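# Clear the chip and seat the jammed shaft key

## Task

A key sits tilted and stuck in the keyway at the end of a shaft, with a small metal chip trapped beneath it. Take the chip out of the keyway, then set the key so it lies flat against the keyway floor. The shaft can be rotated if that helps.

## Robot and tools

Robot: two seven-joint arms, left_arm and right_arm, each ending in a two-finger gripper. Two fixed cameras sit on a stand behind the arms. Camera names: cam_high, cam_low, cam_left_wrist, cam_right_wrist. All four images are 672x504.

Frames. The scene frame has its origin at table-top height, halfway between the nominal arm bases. +z is up, +x points out over the table, and left_arm is on the +y side; these names do not match image left and right. Calibrated bases: left_arm at (+0.011, +0.332, 0) m, quat_wxyz (+1.000, 0, 0, -0.009); right_arm at (-0.046, -0.313, 0) m, quat_wxyz (+1.000, 0, 0, +0.016). Each arm's reported hand pose, velocities, targets and offsets use that arm's own base frame. Fixed cameras and the table use the scene frame. On a gripper, the fingers point along its +z and open and close along its y. end_effector_position is the spot between the closed pads, about 2 cm short of the fingertips. Closing pushes the tips about 10 mm further along +z, mostly while the pads are over 40 mm apart. Printed poses can be off by a few centimetres, more at long reach.

Row layout, shared by execute_actions and move: 14 numbers, all in [-1, 1], always for both arms. In order: dx, dy, dz, rx, ry, rz, opening for left_arm, then the same seven for right_arm. The six pose numbers are an offset, not a pose. They count from that arm's Hand target as it stood when the action or move began, along that arm's base axes, turning about the Hand target's position. 1.0 means 0.6 m or 180 degrees. rx, ry, rz together make one rotation vector. A translation longer than 1.0 may be scaled down along its line. opening is absolute: +1 is fully open (0.084 m), -1 is closed. Six zeros re-command the current Hand target; a 0 opening is a real command, so repeat the present opening to leave a gripper alone.

execute_actions(actions, cameras). actions is a list of actions; each action is up to 15 rows, one per 1/30 s step. A short action repeats its final row for the rest of the 15 steps. Every row counts from the action's starting Hand target, not the previous row, so sending the same offset twice moves twice as far. Images come back only with an empty actions list or when cameras names them (["all"] for all, [] for none). An unknown camera name invalidates the call.

move(target, speed, blend, opening_speed, blocking, cameras). target is one 14-number row or a list of up to 15 rows; every row is an offset from the same starting Hand targets. Each gripper travels a straight path; paths end together, take at least 0.5 s, and stop after 10 s even if short. speed is top path speed in m/s, 0.002 to 1, default 0.25 (turning up to twice that in rad/s); one value or one per target. blend in m rounds corners at intermediate targets; 0 stops at each. opening_speed (0.2 or more per second on the -1 to +1 scale) makes openings change gradually. blocking=false returns after about 0.5 s while the move keeps going. The move does not avoid obstacles or the other arm; grippers lag and can overshoot, more when fast or stretched out.

wait(seconds 0 to 10) lets time run with the last commands held. stop brakes a running move. zoom_image(camera, region [x0, y0, x1, y1] in pixels, at most 504 by 504) enlarges part of the newest image of that camera. clear_fault(arm) clears a torque fault on left_arm or right_arm after one has been reported. finished_scene(scene) ends the scene with its number; it cannot be undone, so call it only once the key lies flat with the chip out and stays so without the robot.

Results. Each arm shows end_effector_position (m), end_effector_quat_wxyz, velocities, Joint positions (last number = measured opening in m), joint torques (drive output including own weight, noisy, positive toward larger joint angle), grip_measured (opening on the command scale), Hand target and Tool commands. "within noise" means joints are still. A move adds a "move:" line: done (within 3 mm and 2 degrees), off_target, moving, held or fault, plus limits=paced (pose clipped) or limits=held (steps withheld). Neither done nor off_target says anything about contact. Each step the command is clipped to within 70 mm and 16 degrees of the measured pose; a gripper may settle short of its Hand target, and the next command, even zeros, asks for it again.

Gripping: to hold something, command an opening clearly below grip_measured; lower squeezes harder, up to roughly 24 N per pad.

Avoid: hard or fast contact with the shaft, table or fixed parts; pressing well past a contact point; releasing a moving part; letting the chip or key drop far or leave the table (that fails). Keep the arms apart: the clearance check may hold commands but does not always prevent contact, and arm-to-arm presses can fail the task. Contact torque at a joint's load limit (waist 43.2, shoulder 43.4, upper arm roll 27.6, elbow 27.6, forearm roll 27.6, wrist pitch 14.9, wrist roll 15.5 N m), or a motor saturated for 1 s, causes a TORQUE FAULT needing clear_fault. Long loads, stretched poses or pushing at unreachable targets heat motors; MOTOR HOT appears at 65 °C and the arm brakes at 80 °C for 30 to 60 s. Joint ranges (rad): waist and rolls ±6.283, shoulder -2.059 to 2.094, elbow -0.192 to 3.927, wrist pitch -1.693 to 3.142. Loose objects may occasionally get nudged.

Each tool is called as a command line: name --argument value for each argument, lists and objects as JSON in quotes; but a table of rows of numbers goes row by row, as --pt "numbers of a row", without its own name.

## Session

execute_actions --actions '[]'

Scene clock: 0.00 s.
left_arm: end_effector_position=(+0.1220, -0.2185, +0.3906) grip_measured=+1.00 end_effector_quat_wxyz=(-0.513, +0.737, +0.222, +0.379) | right_arm: end_effector_position=(+0.3500, +0.2550, +0.1829) grip_measured=+1.00 end_effector_quat_wxyz=(-0.576, +0.759, +0.301, +0.043)
Joint positions: left_arm=[-0.689 0.153 -0.927 1.306 0.593 2.543 -2.06 0.084] | right_arm=[0.527 0.19 -0.453 0.835 1.243 1.497 -1.394 0.084]
Joint velocities: within noise
Joint torques (N m): no reading
Motor temperatures (°C): left_arm=[35 38 40 37 34 46 41] | right_arm=[34 34 40 37 39 46 36]
Hand target: left_arm +0.1220, -0.2185, +0.3906; -0.513, +0.737, +0.222, +0.379 | right_arm +0.3500, +0.2550, +0.1829; -0.576, +0.759, +0.301, +0.043
Tool commands: left_gripper/opening=+1.0 right_gripper/opening=+1.0

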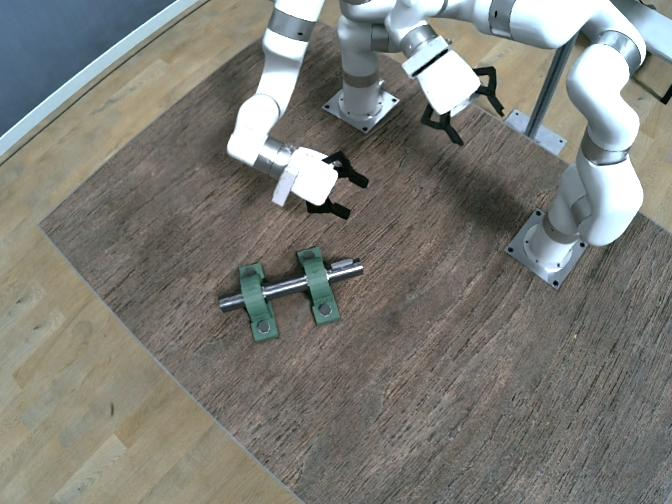

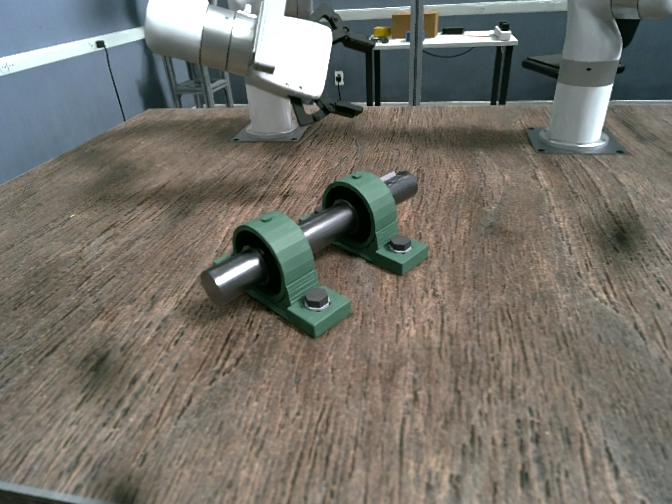

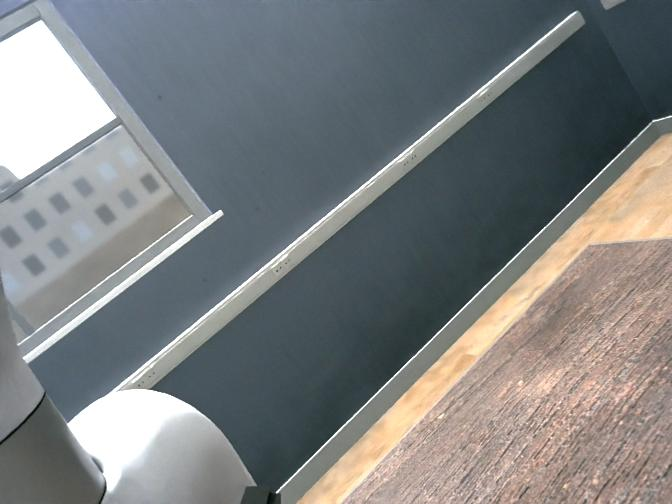

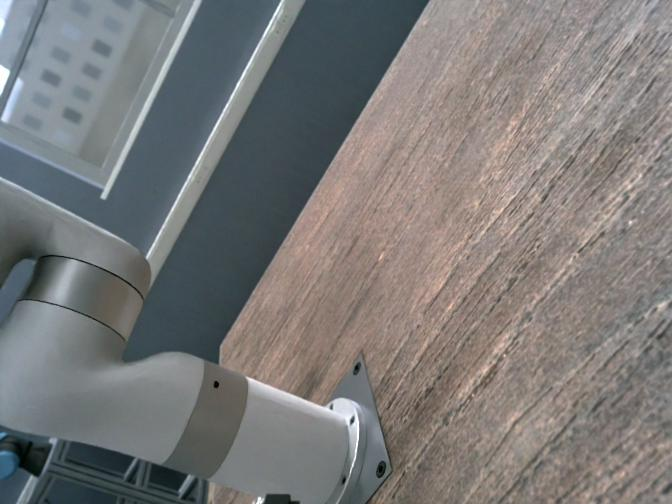

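zoom_image --camera "cam_high" --region '[200, 220, 380, 355]'

zoom_image --camera "cam_low" --region '[300, 130, 460, 250]'

Scaled by 2.800 from the camera's 672x504 image, which has a finer 960x720 frame.

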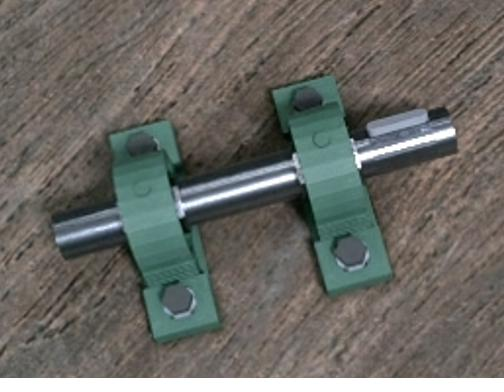

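Scaled by 3.150 from the camera's 672x504 image, which has a finer 960x720 frame.

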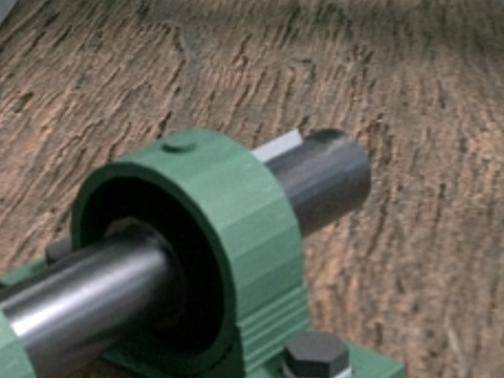

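move --target '[0,0,0,0,0,0,1, 0.107,-0.025,0.228,-0.3897,0.1597,-0.3798,1]' --speed 0.4 --cameras '["all"]'

Scene clock: 3.87 s.
left_arm: end_effector_position=(+0.1220, -0.2185, +0.3906) grip_measured=+1.00 end_effector_quat_wxyz=(-0.513, +0.737, +0.222, +0.379) | right_arm: end_effector_position=(+0.4142, +0.2400, +0.3197) grip_measured=+1.00 end_effector_quat_wxyz=(+0.000, +0.951, -0.309, +0.000)
Joint positions: left_arm=[-0.689 0.153 -0.927 1.306 0.593 2.543 -2.06 0.084] | right_arm=[0.477 -0.003 0.048 1.377 0 1.379 1.154 0.084]
Joint torques (N m): left_arm=[0.07 -11.44 -2.69 14.6 0.81 1.39 0.1] | right_arm=[7.5 -10.49 2.8 17.04 -1.29 -0.11 1.42]
Hand target: left_arm +0.1220, -0.2185, +0.3906; -0.513, +0.737, +0.222, +0.379 | right_arm +0.4142, +0.2400, +0.3197; +0.000, +0.951, -0.309, +0.000
Off the commanded pose: left_arm 0.000 m, 0 deg | right_arm 0.000 m, 0 deg.
move: done

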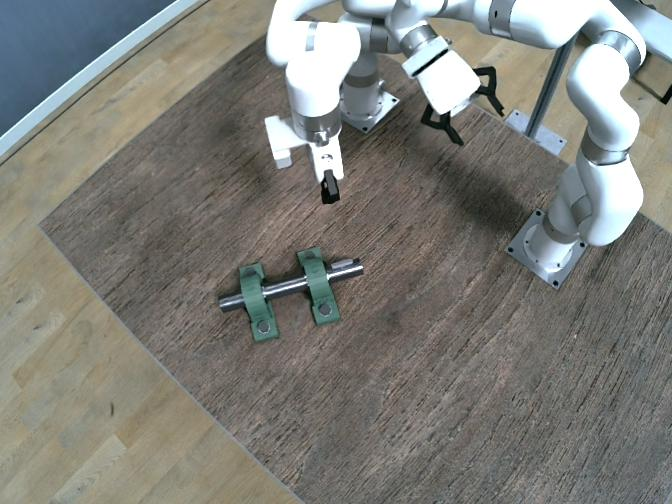

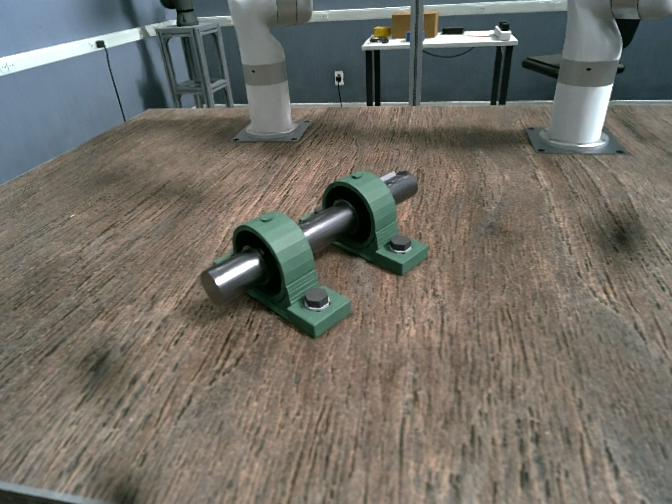

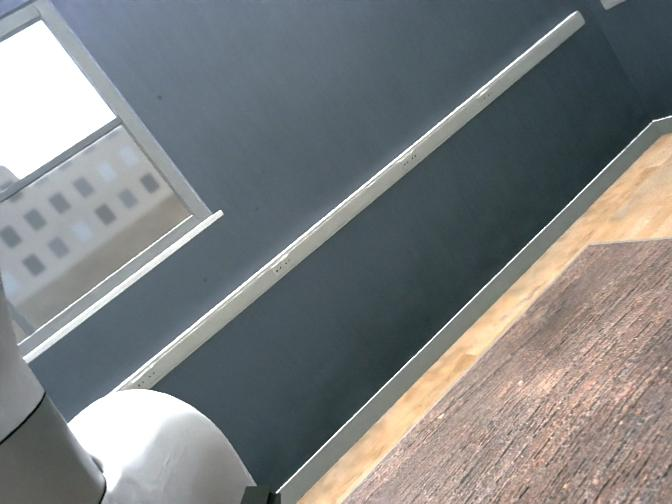

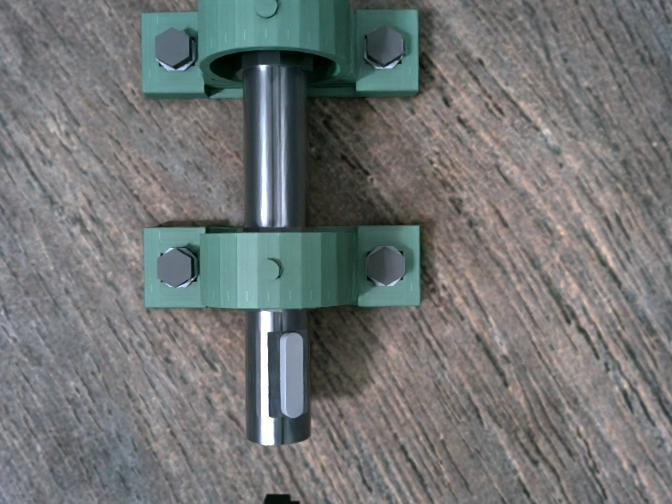

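zoom_image --camera "cam_right_wrist" --region '[210, 300, 350, 460]'

Scaled by 3.150 from the camera's 672x504 image, which has a finer 960x720 frame.

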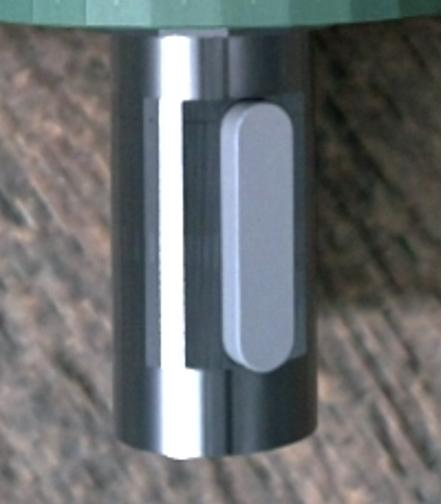

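move --target '[0,0,0,0,0,0,1, -0.04,0.06,-0.167,0,0,0,1]' --cameras '["all"]'

zoom_image --camera "cam_right_wrist" --region '[180, 150, 430, 450]'

Scene clock: 5.27 s.
left_arm: end_effector_position=(+0.1220, -0.2185, +0.3906) grip_measured=+1.00 end_effector_quat_wxyz=(-0.513, +0.737, +0.222, +0.379) | right_arm: end_effector_position=(+0.3902, +0.2760, +0.2195) grip_measured=+1.00 end_effector_quat_wxyz=(+0.000, +0.951, -0.309, +0.000)
Joint positions: left_arm=[-0.689 0.153 -0.927 1.306 0.593 2.543 -2.06 0.084] | right_arm=[0.523 0.032 0.094 1.129 -0.003 1.097 1.247 0.084]
Joint torques (N m): left_arm=[0.11 -11.54 -2.69 14.69 0.92 1.38 0.02] | right_arm=[7.35 -11.43 2.69 10.7 -1.17 -3.76 1.54]
Hand target: left_arm +0.1220, -0.2185, +0.3906; -0.513, +0.737, +0.222, +0.379 | right_arm +0.3902, +0.2760, +0.2195; +0.000, +0.951, -0.309, +0.000
Off the commanded pose: left_arm 0.000 m, 0 deg | right_arm 0.000 m, 0 deg.
move: done

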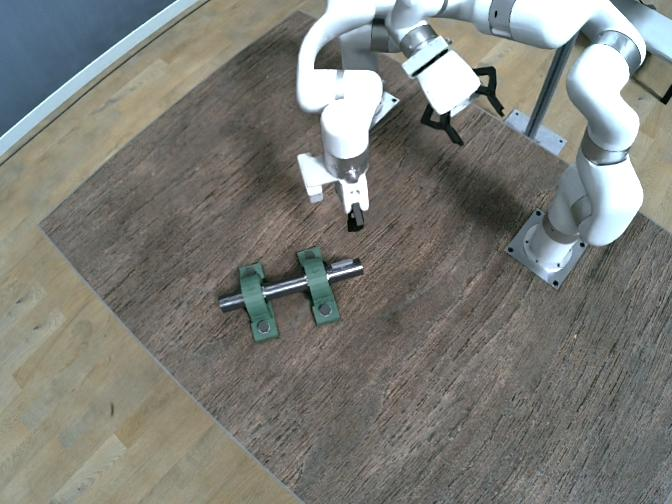

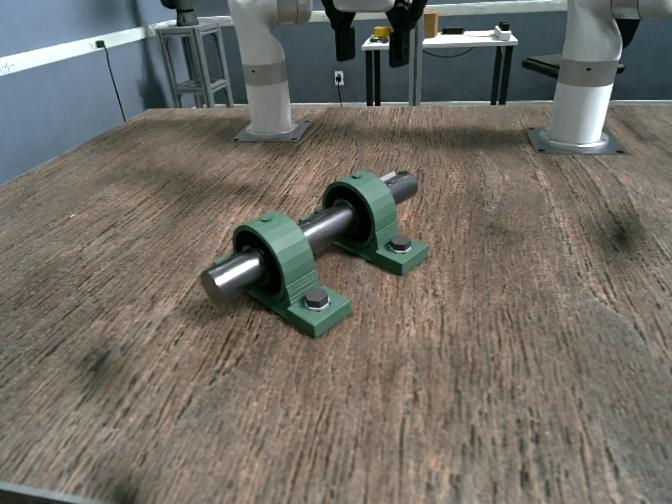

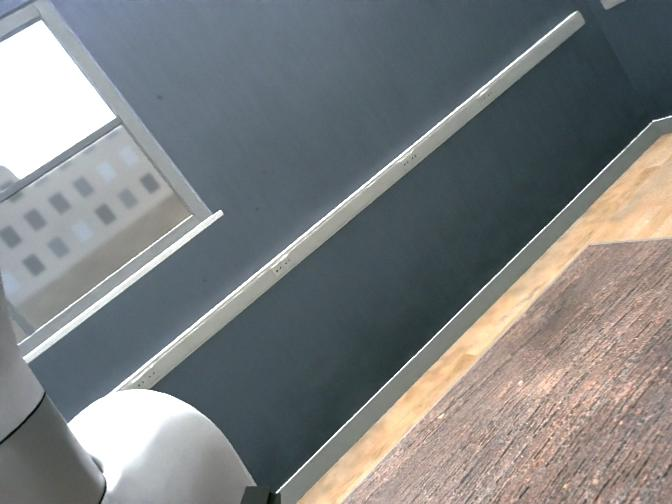

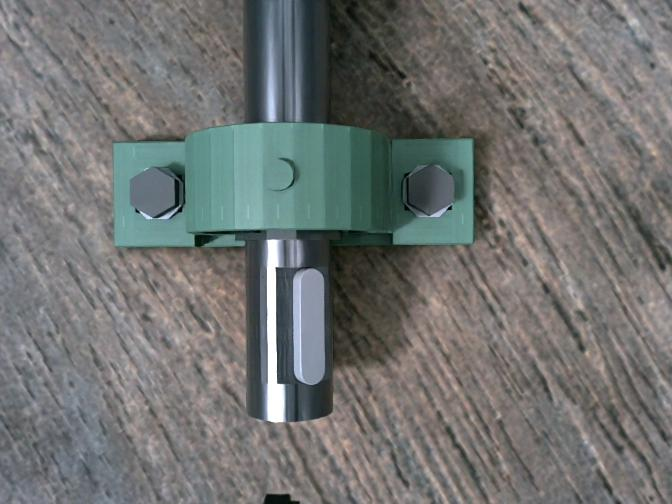

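Scaled by 1.680 from the camera's 672x504 image, which has a finer 960x720 frame.

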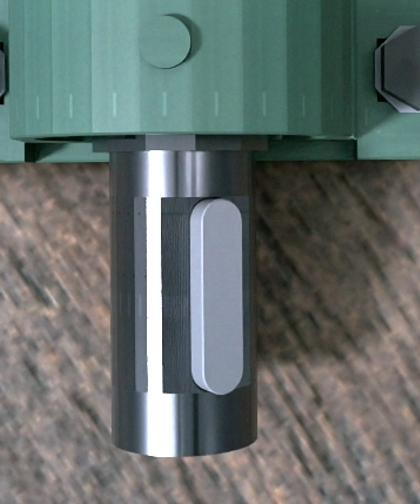

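move --target '[0,0,0,0,0,0,1, 0,0,0,0,0,0,-1]' --cameras '["cam_right_wrist"]'

zoom_image --camera "cam_right_wrist" --region '[180, 400, 430, 504]'

Scene clock: 6.37 s.
left_arm: end_effector_position=(+0.1220, -0.2185, +0.3906) grip_measured=+1.00 end_effector_quat_wxyz=(-0.513, +0.737, +0.222, +0.379) | right_arm: end_effector_position=(+0.3902, +0.2760, +0.2194) grip_measured=-1.00 end_effector_quat_wxyz=(+0.000, +0.951, -0.309, +0.000)
Joint positions: left_arm=[-0.689 0.153 -0.927 1.306 0.593 2.543 -2.06 0.084] | right_arm=[0.523 0.032 0.094 1.129 -0.003 1.097 1.247 0]
Joint torques (N m): left_arm=[0.24 -11.59 -2.83 14.6 0.78 1.41 0.02] | right_arm=[7.52 -11.84 2.54 11.38 -1.09 -3.39 1.53]
Hand target: left_arm +0.1220, -0.2185, +0.3906; -0.513, +0.737, +0.222, +0.379 | right_arm +0.3902, +0.2760, +0.2195; +0.000, +0.951, -0.309, +0.000
Off the commanded pose: left_arm 0.000 m, 0 deg | right_arm 0.000 m, 0 deg.
move: done
Images, in order (width x height): cam_right_wrist 672x504.

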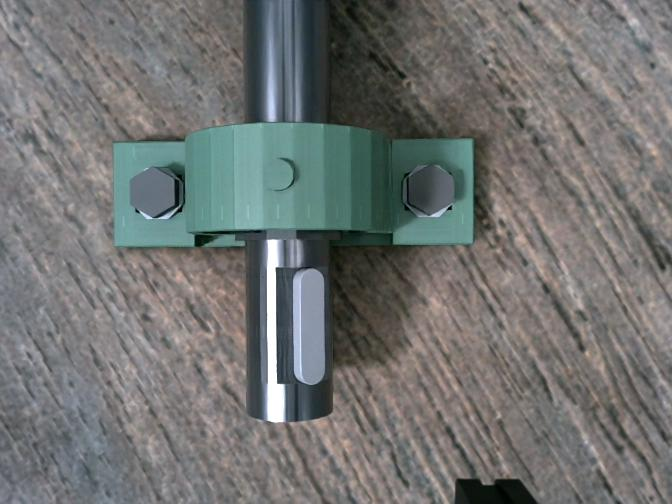

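Scaled by 2.016 from the camera's 672x504 image, which has a finer 960x720 frame.

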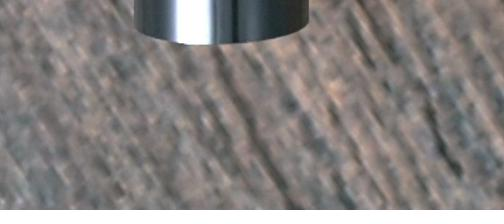

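move --target '[0,0,0,0,0,0,1, -0.045,0.04,-0.167,0,0,0,-1]' --cameras '["cam_right_wrist","cam_low"]'

zoom_image --camera "cam_right_wrist" --region '[180, 150, 430, 450]'

Scene clock: 7.77 s.
left_arm: end_effector_position=(+0.1220, -0.2185, +0.3906) grip_measured=+1.00 end_effector_quat_wxyz=(-0.513, +0.737, +0.222, +0.379) | right_arm: end_effector_position=(+0.3632, +0.3000, +0.1193) grip_measured=-1.00 end_effector_quat_wxyz=(+0.000, +0.951, -0.309, +0.000)
Joint positions: left_arm=[-0.689 0.153 -0.927 1.306 0.593 2.543 -2.06 0.084] | right_arm=[0.565 0.141 0.128 0.954 -0.025 0.813 1.337 0]
Joint torques (N m): left_arm=[0.14 -11.53 -3.05 14.67 0.6 1.33 -0.05] | right_arm=[7.03 -11.59 2.86 9.73 -1.24 -3.76 1.57]
Hand target: left_arm +0.1220, -0.2185, +0.3906; -0.513, +0.737, +0.222, +0.379 | right_arm +0.3632, +0.3000, +0.1193; +0.000, +0.951, -0.309, +0.000
Off the commanded pose: left_arm 0.000 m, 0 deg | right_arm 0.000 m, 0 deg.
move: done
Images, in order (width x height): cam_low 672x504, cam_right_wrist 672x504.

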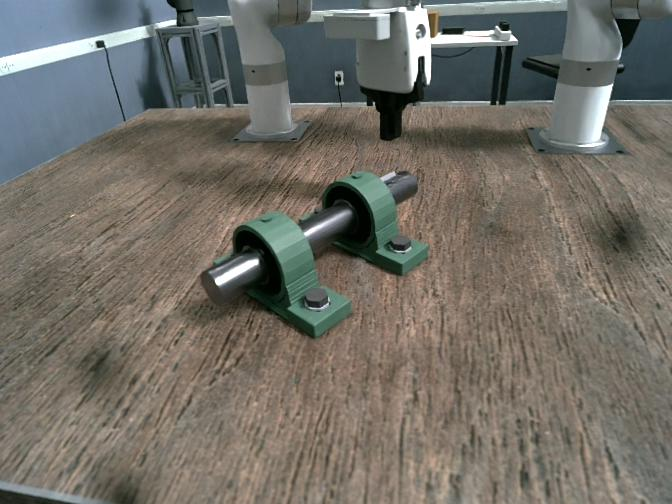

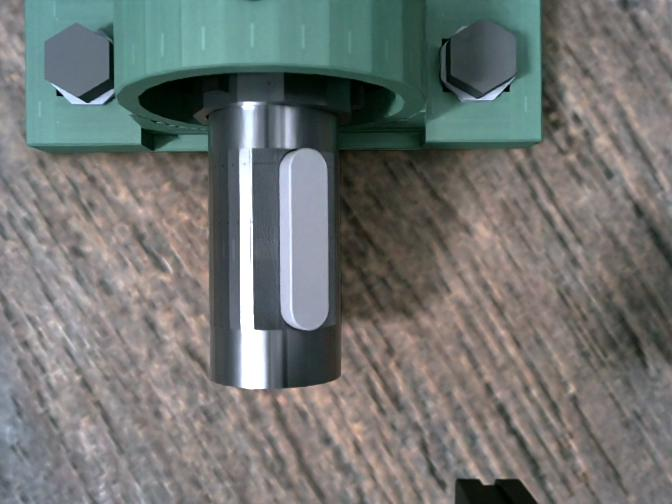

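Scaled by 1.680 from the camera's 672x504 image, which has a finer 960x720 frame.

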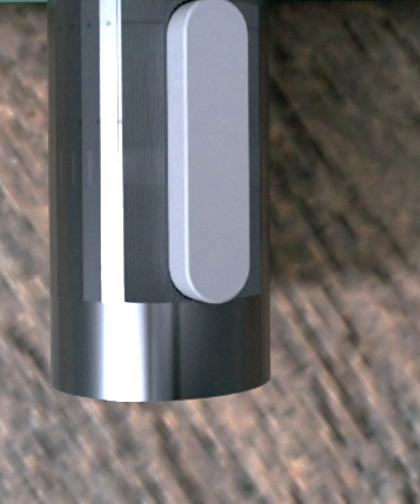

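move --target '[0,0,0,0,0,0,1, -0.061,0.0435,-0.07,-0.145,-0.2025,0,-1]' --cameras '["cam_right_wrist","cam_low"]'

zoom_image --camera "cam_right_wrist" --region '[180, 150, 430, 450]'

Scene clock: 10.27 s.
left_arm: end_effector_position=(+0.1220, -0.2185, +0.3906) grip_measured=+1.00 end_effector_quat_wxyz=(-0.513, +0.737, +0.222, +0.379) | right_arm: end_effector_position=(+0.3542, +0.3071, +0.1095) grip_measured=-1.00 end_effector_quat_wxyz=(+0.025, +0.948, -0.305, +0.086)
Joint positions: left_arm=[-0.689 0.153 -0.927 1.306 0.593 2.543 -2.06 0.084] | right_arm=[0.651 0.136 0.128 0.9 -0.285 0.75 1.609 0]
Joint torques (N m): left_arm=[0.19 -11.13 -2.89 14.77 0.54 1.32 -0.05] | right_arm=[-7.49 -17.85 2.78 15.39 1.63 -0.3 -1.95]
Hand target: left_arm +0.1220, -0.2185, +0.3906; -0.513, +0.737, +0.222, +0.379 | right_arm +0.3542, +0.3071, +0.1095; +0.025, +0.948, -0.305, +0.086 (not the last commanded pose)
Off the commanded pose: left_arm 0.000 m, 0 deg | right_arm 0.047 m, 35 deg.
move: held (right_arm; a check stopped the path); limits=held
pose unreachable (right arm): on one or more control steps of this call, first in action 0 (counted from 0), this arm could not follow its commanded pose, so it was not sent that pose on those steps. It may still have moved: this result reports where it is.
cause: moving toward the commanded pose would bring a part of the arm too close to another arm (a part of this arm just beyond joint 6 (wrist pitch) and the left arm's gripper, where that arm would come to rest).
Images, in order (width x height): cam_low 672x504, cam_right_wrist 672x504.

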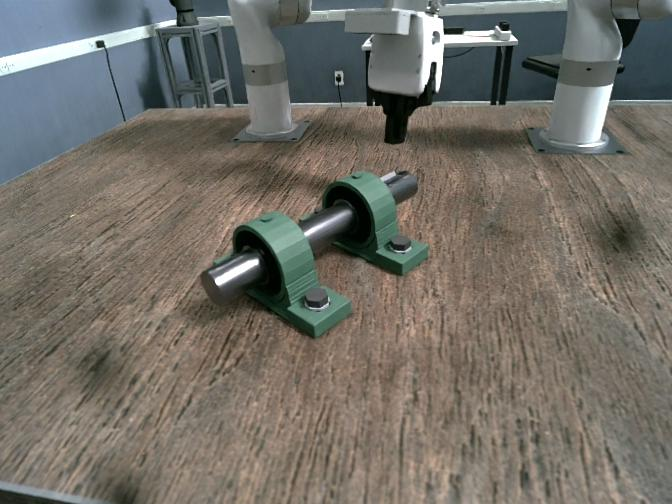

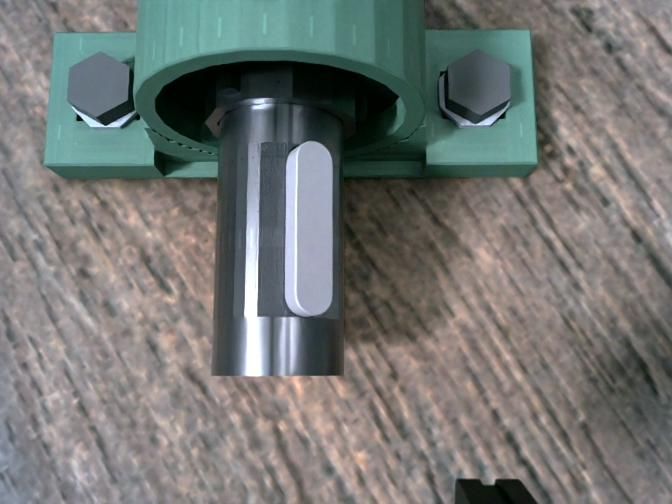

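Scaled by 1.680 from the camera's 672x504 image, which has a finer 960x720 frame.

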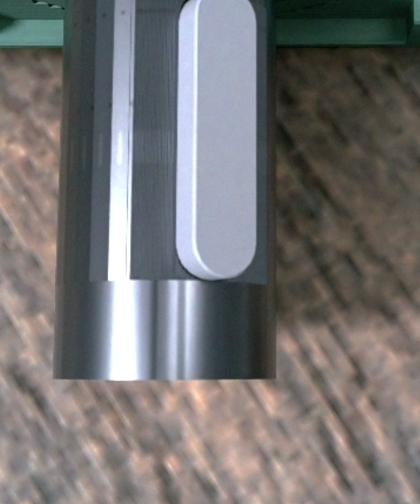

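move --target '[0.1,0.5,0,0,0,0,1, 0,0,0,0,0,0,-1]' --speed 0.5

move --target '[0,0,0,0,0,0,1, -0.046,0.0317,-0.053,-0.113,-0.158,0,-1]' --cameras '["cam_right_wrist","cam_high"]'

zoom_image --camera "cam_right_wrist" --region '[180, 150, 430, 450]'

Scene clock: 12.23 s.
left_arm: end_effector_position=(+0.1820, +0.0815, +0.3905) grip_measured=+1.00 end_effector_quat_wxyz=(-0.513, +0.737, +0.222, +0.379) | right_arm: end_effector_position=(+0.3542, +0.3071, +0.1095) grip_measured=-1.00 end_effector_quat_wxyz=(+0.025, +0.948, -0.305, +0.086)
Joint positions: left_arm=[-0.781 -1.1 -0.285 0.308 1.007 2.04 -1.228 0.084] | right_arm=[0.651 0.136 0.128 0.9 -0.285 0.75 1.609 0]
Joint torques (N m): left_arm=[-3.84 -3.4 4.88 13.96 3.5 -0.79 3.05] | right_arm=[-7.31 -17.98 2.91 15.37 1.76 -0.02 -1.66]
Hand target: left_arm +0.1820, +0.0815, +0.3906; -0.513, +0.737, +0.222, +0.379 | right_arm +0.3542, +0.3071, +0.1095; +0.025, +0.948, -0.305, +0.086
Off the commanded pose: left_arm 0.000 m, 0 deg | right_arm 0.000 m, 0 deg.
move: done; limits=paced

Scene clock: 14.07 s.
left_arm: end_effector_position=(+0.1820, +0.0815, +0.3906) grip_measured=+1.00 end_effector_quat_wxyz=(-0.513, +0.737, +0.222, +0.379) | right_arm: end_effector_position=(+0.3266, +0.3261, +0.0778) grip_measured=-1.00 end_effector_quat_wxyz=(+0.115, +0.879, -0.282, +0.367)
Joint positions: left_arm=[-0.781 -1.1 -0.285 0.308 1.007 2.04 -1.228 0.084] | right_arm=[0.978 0.334 0.134 0.96 -0.99 1.067 2.431 0]
Joint torques (N m): left_arm=[-4.08 -2.47 4.56 13.82 3.47 -0.8 3.4] | right_arm=[7.01 -12.38 2.14 13.83 -1.55 1.51 1.52]
Hand target: left_arm +0.1820, +0.0815, +0.3906; -0.513, +0.737, +0.222, +0.379 | right_arm +0.3266, +0.3261, +0.0777; +0.115, +0.879, -0.282, +0.367
Off the commanded pose: left_arm 0.000 m, 0 deg | right_arm 0.000 m, 0 deg.
move: done
Images, in order (width x height): cam_high 672x504, cam_right_wrist 672x504.

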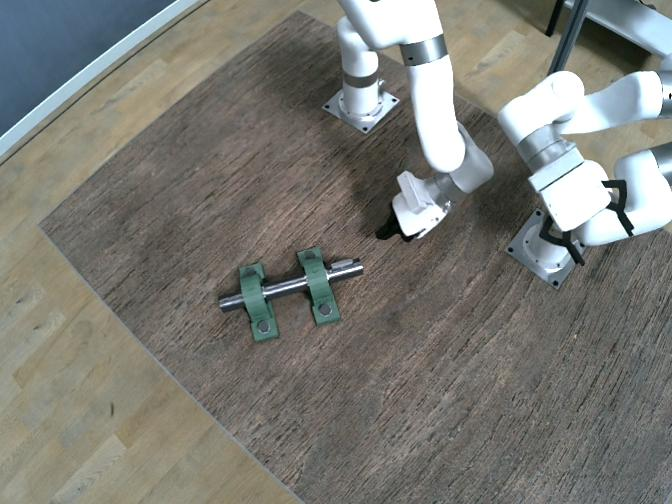

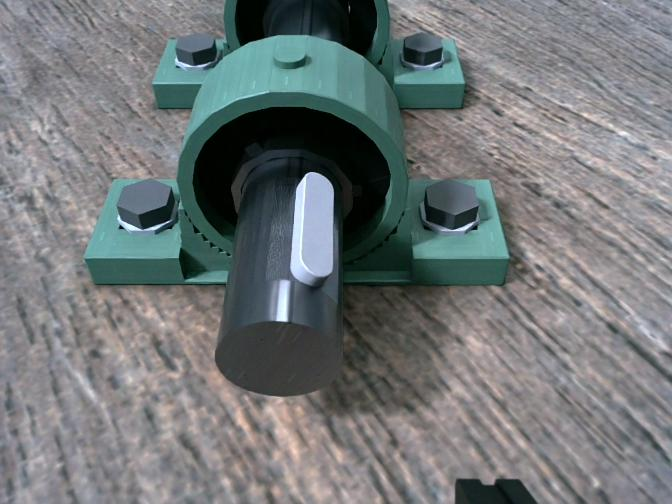

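Scaled by 1.680 from the camera's 672x504 image, which has a finer 960x720 frame.

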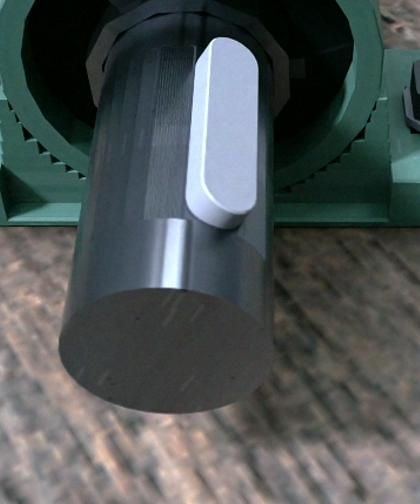

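move --target '[0,0,0,0,0,0,1, 0.0568,-0.0675,0.0483,0.2551,0.1183,0.0567,-1]' --cameras '["cam_right_wrist","cam_high"]'

zoom_image --camera "cam_right_wrist" --region '[210, 100, 460, 400]'

Scene clock: 19.40 s.
left_arm: end_effector_position=(+0.1820, +0.0815, +0.3906) grip_measured=+1.00 end_effector_quat_wxyz=(-0.513, +0.737, +0.222, +0.379) | right_arm: end_effector_position=(+0.3607, +0.2856, +0.1067) grip_measured=-1.00 end_effector_quat_wxyz=(-0.218, +0.926, -0.300, +0.073)
Joint positions: left_arm=[-0.781 -1.1 -0.285 0.308 1.007 2.04 -1.228 0.084] | right_arm=[0.803 -0.011 -0.074 0.545 0.726 0.135 0.655 0]
Joint torques (N m): left_arm=[-3.53 -2.57 4.43 14.15 3.26 -0.63 3.23] | right_arm=[7.41 -8.23 -3.14 14.3 1.47 -0.59 -1.69]
Hand target: left_arm +0.1820, +0.0815, +0.3906; -0.513, +0.737, +0.222, +0.379 | right_arm +0.3607, +0.2856, +0.1067; -0.218, +0.926, -0.300, +0.073
Off the commanded pose: left_arm 0.000 m, 0 deg | right_arm 0.000 m, 0 deg.
move: done
Images, in order (width x height): cam_high 672x504, cam_right_wrist 672x504.

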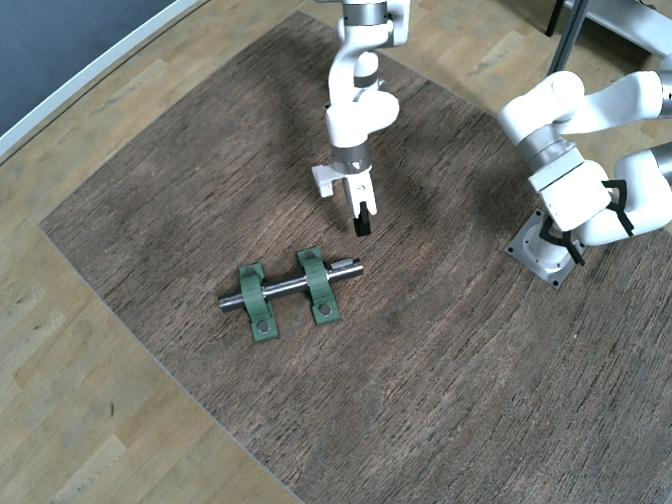

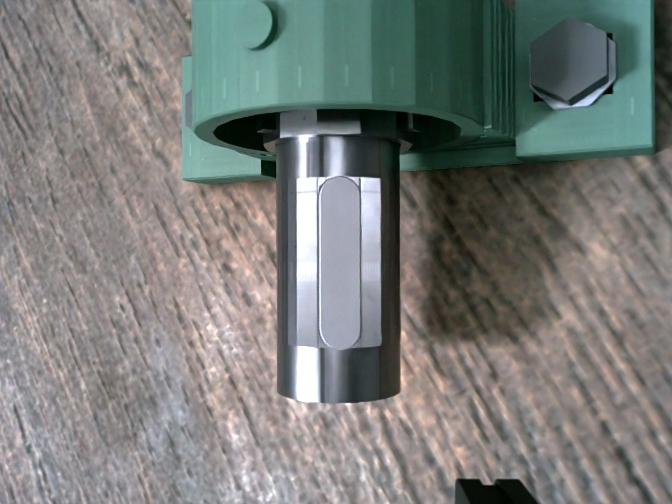

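Scaled by 1.680 from the camera's 672x504 image, which has a finer 960x720 frame.

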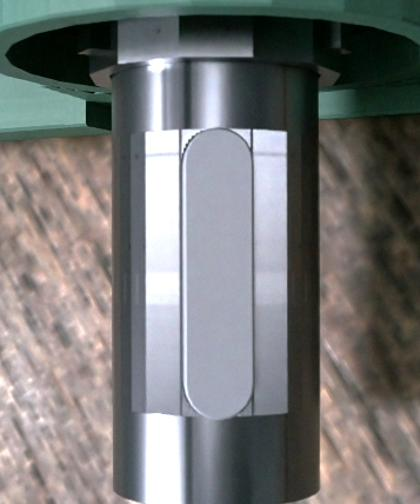

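move --pt "0 0 0 0 0 0 1 0.1105 -0.021 0.0233 0 0 0 -0.286" --pt "0 0 0 0 0 0 1 0.1247 -0.0015 -0.0262 0 0 0 -0.286" --speed '[0.2,0.08]' --cameras '["all"]'

zoom_image --camera "cam_low" --region '[300, 80, 460, 240]'

zoom_image --camera "cam_high" --region '[280, 200, 400, 320]'

Scene clock: 21.73 s.
left_arm: end_effector_position=(+0.1820, +0.0815, +0.3906) grip_measured=+1.00 end_effector_quat_wxyz=(-0.513, +0.737, +0.222, +0.379) | right_arm: end_effector_position=(+0.4355, +0.2847, +0.0910) grip_measured=-0.30 end_effector_quat_wxyz=(-0.218, +0.926, -0.300, +0.073)
Joint positions: left_arm=[-0.781 -1.1 -0.285 0.308 1.007 2.04 -1.228 0.084] | right_arm=[0.711 0.201 -0.096 0.785 0.848 0.21 0.446 0.031]
Joint torques (N m): left_arm=[-3.48 -2.19 4.65 14.24 3.34 -0.67 3.18] | right_arm=[-7.36 -11.08 1.93 14.35 1.74 -3.97 -1.52]
Motor temperatures (°C): left_arm=[35 38 41 42 35 46 42] | right_arm=[34 35 40 41 39 46 36]
Hand target: left_arm +0.1820, +0.0815, +0.3906; -0.513, +0.737, +0.222, +0.379 | right_arm +0.4355, +0.2847, +0.0910; -0.218, +0.926, -0.300, +0.073
Off the commanded pose: left_arm 0.000 m, 0 deg | right_arm 0.000 m, 0 deg.
move: done

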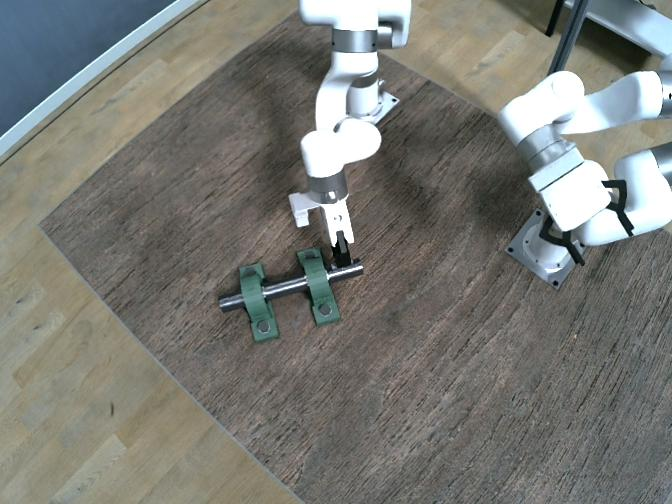

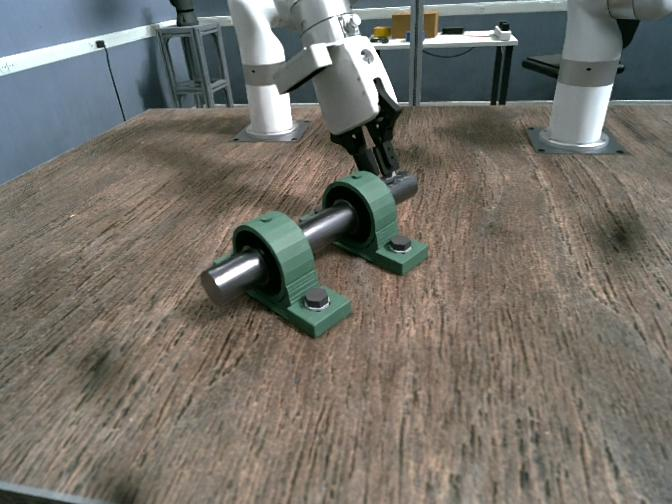

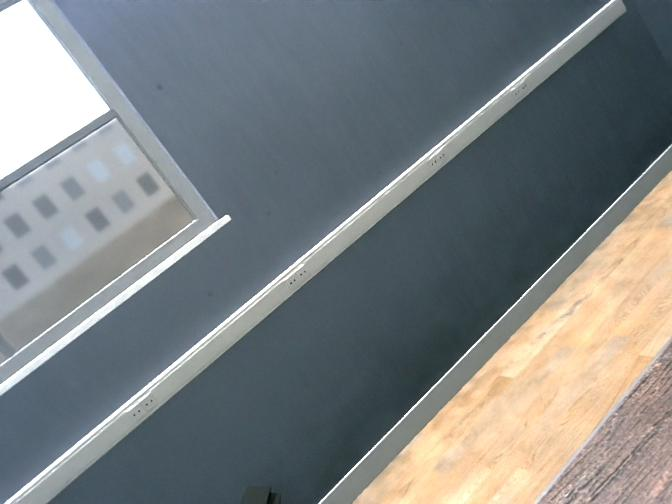

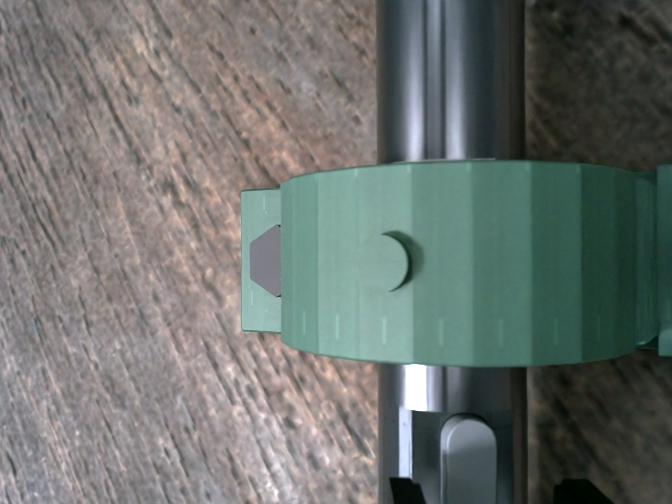

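Scaled by 3.150 from the camera's 672x504 image, which has a finer 960x720 frame.

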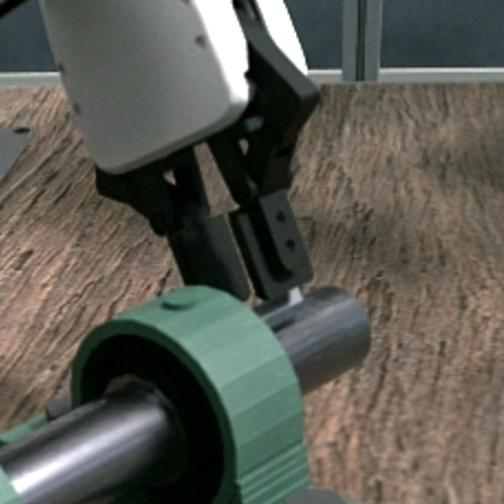

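Scaled by 4.200 from the camera's 672x504 image, which has a finer 960x720 frame.

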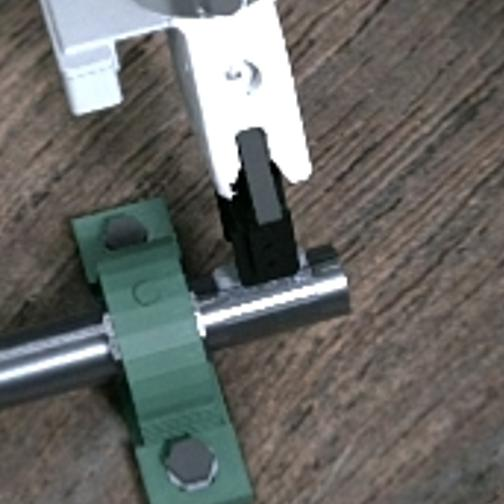

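move --target '[0,0,0,0,0,0,1, 0.004,0.0055,0.0033,0,0,0,-0.5]' --speed 0.08 --cameras '["cam_right_wrist","cam_low","cam_high"]'

zoom_image --camera "cam_low" --region '[340, 120, 440, 220]'

zoom_image --camera "cam_right_wrist" --region '[350, 350, 630, 504]'

Scene clock: 23.27 s.
left_arm: end_effector_position=(+0.1820, +0.0815, +0.3906) grip_measured=+1.00 end_effector_quat_wxyz=(-0.513, +0.737, +0.222, +0.379) | right_arm: end_effector_position=(+0.4379, +0.2880, +0.0930) grip_measured=-0.52 end_effector_quat_wxyz=(-0.218, +0.926, -0.300, +0.073)
Joint positions: left_arm=[-0.781 -1.1 -0.285 0.308 1.007 2.04 -1.228 0.084] | right_arm=[0.717 0.205 -0.102 0.796 0.829 0.215 0.467 0.021]
Joint torques (N m): left_arm=[-3.63 -2.63 4.59 13.89 2.99 -0.69 3.14] | right_arm=[7.33 -11.46 -3.74 14.17 -1.44 -0.54 1.42]
Hand target: left_arm +0.1820, +0.0815, +0.3906; -0.513, +0.737, +0.222, +0.379 | right_arm +0.4379, +0.2880, +0.0930; -0.218, +0.926, -0.300, +0.073
Off the commanded pose: left_arm 0.000 m, 0 deg | right_arm 0.000 m, 0 deg.
move: done
Images, in order (width x height): cam_high 672x504, cam_low 672x504, cam_right_wrist 672x504.

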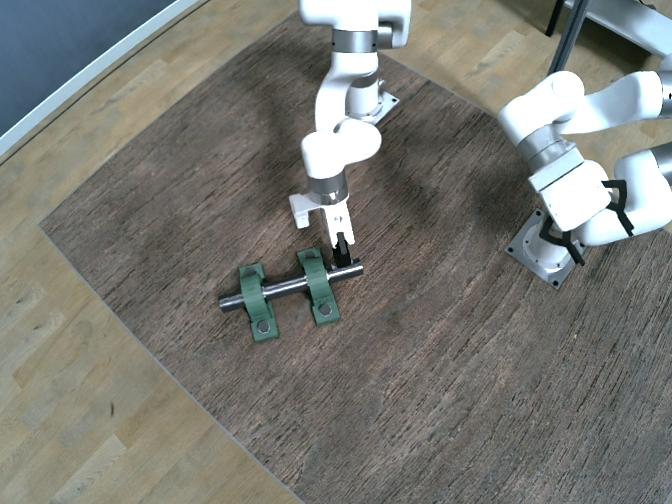

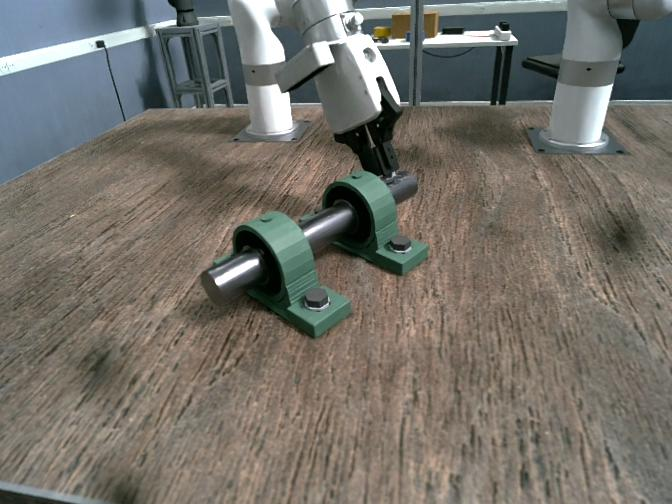

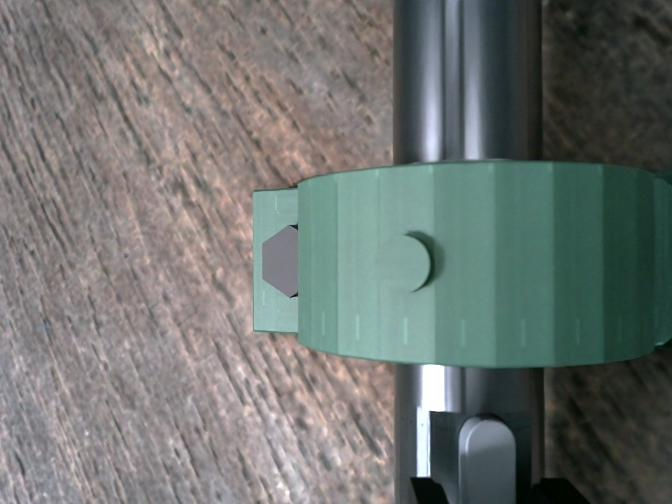

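Scaled by 5.040 from the camera's 672x504 image, which has a finer 960x720 frame.

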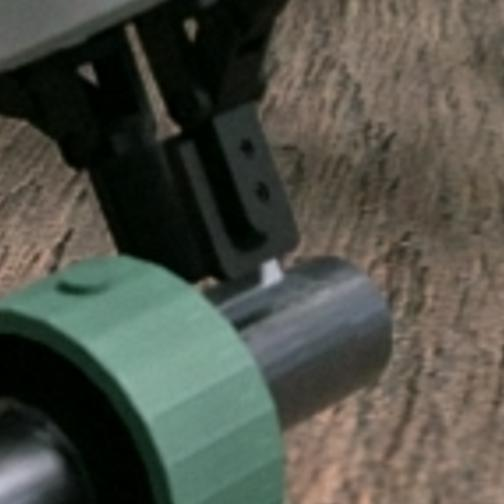

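Scaled by 1.800 from the camera's 672x504 image, which has a finer 960x720 frame.

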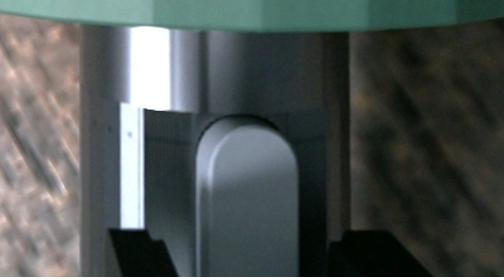

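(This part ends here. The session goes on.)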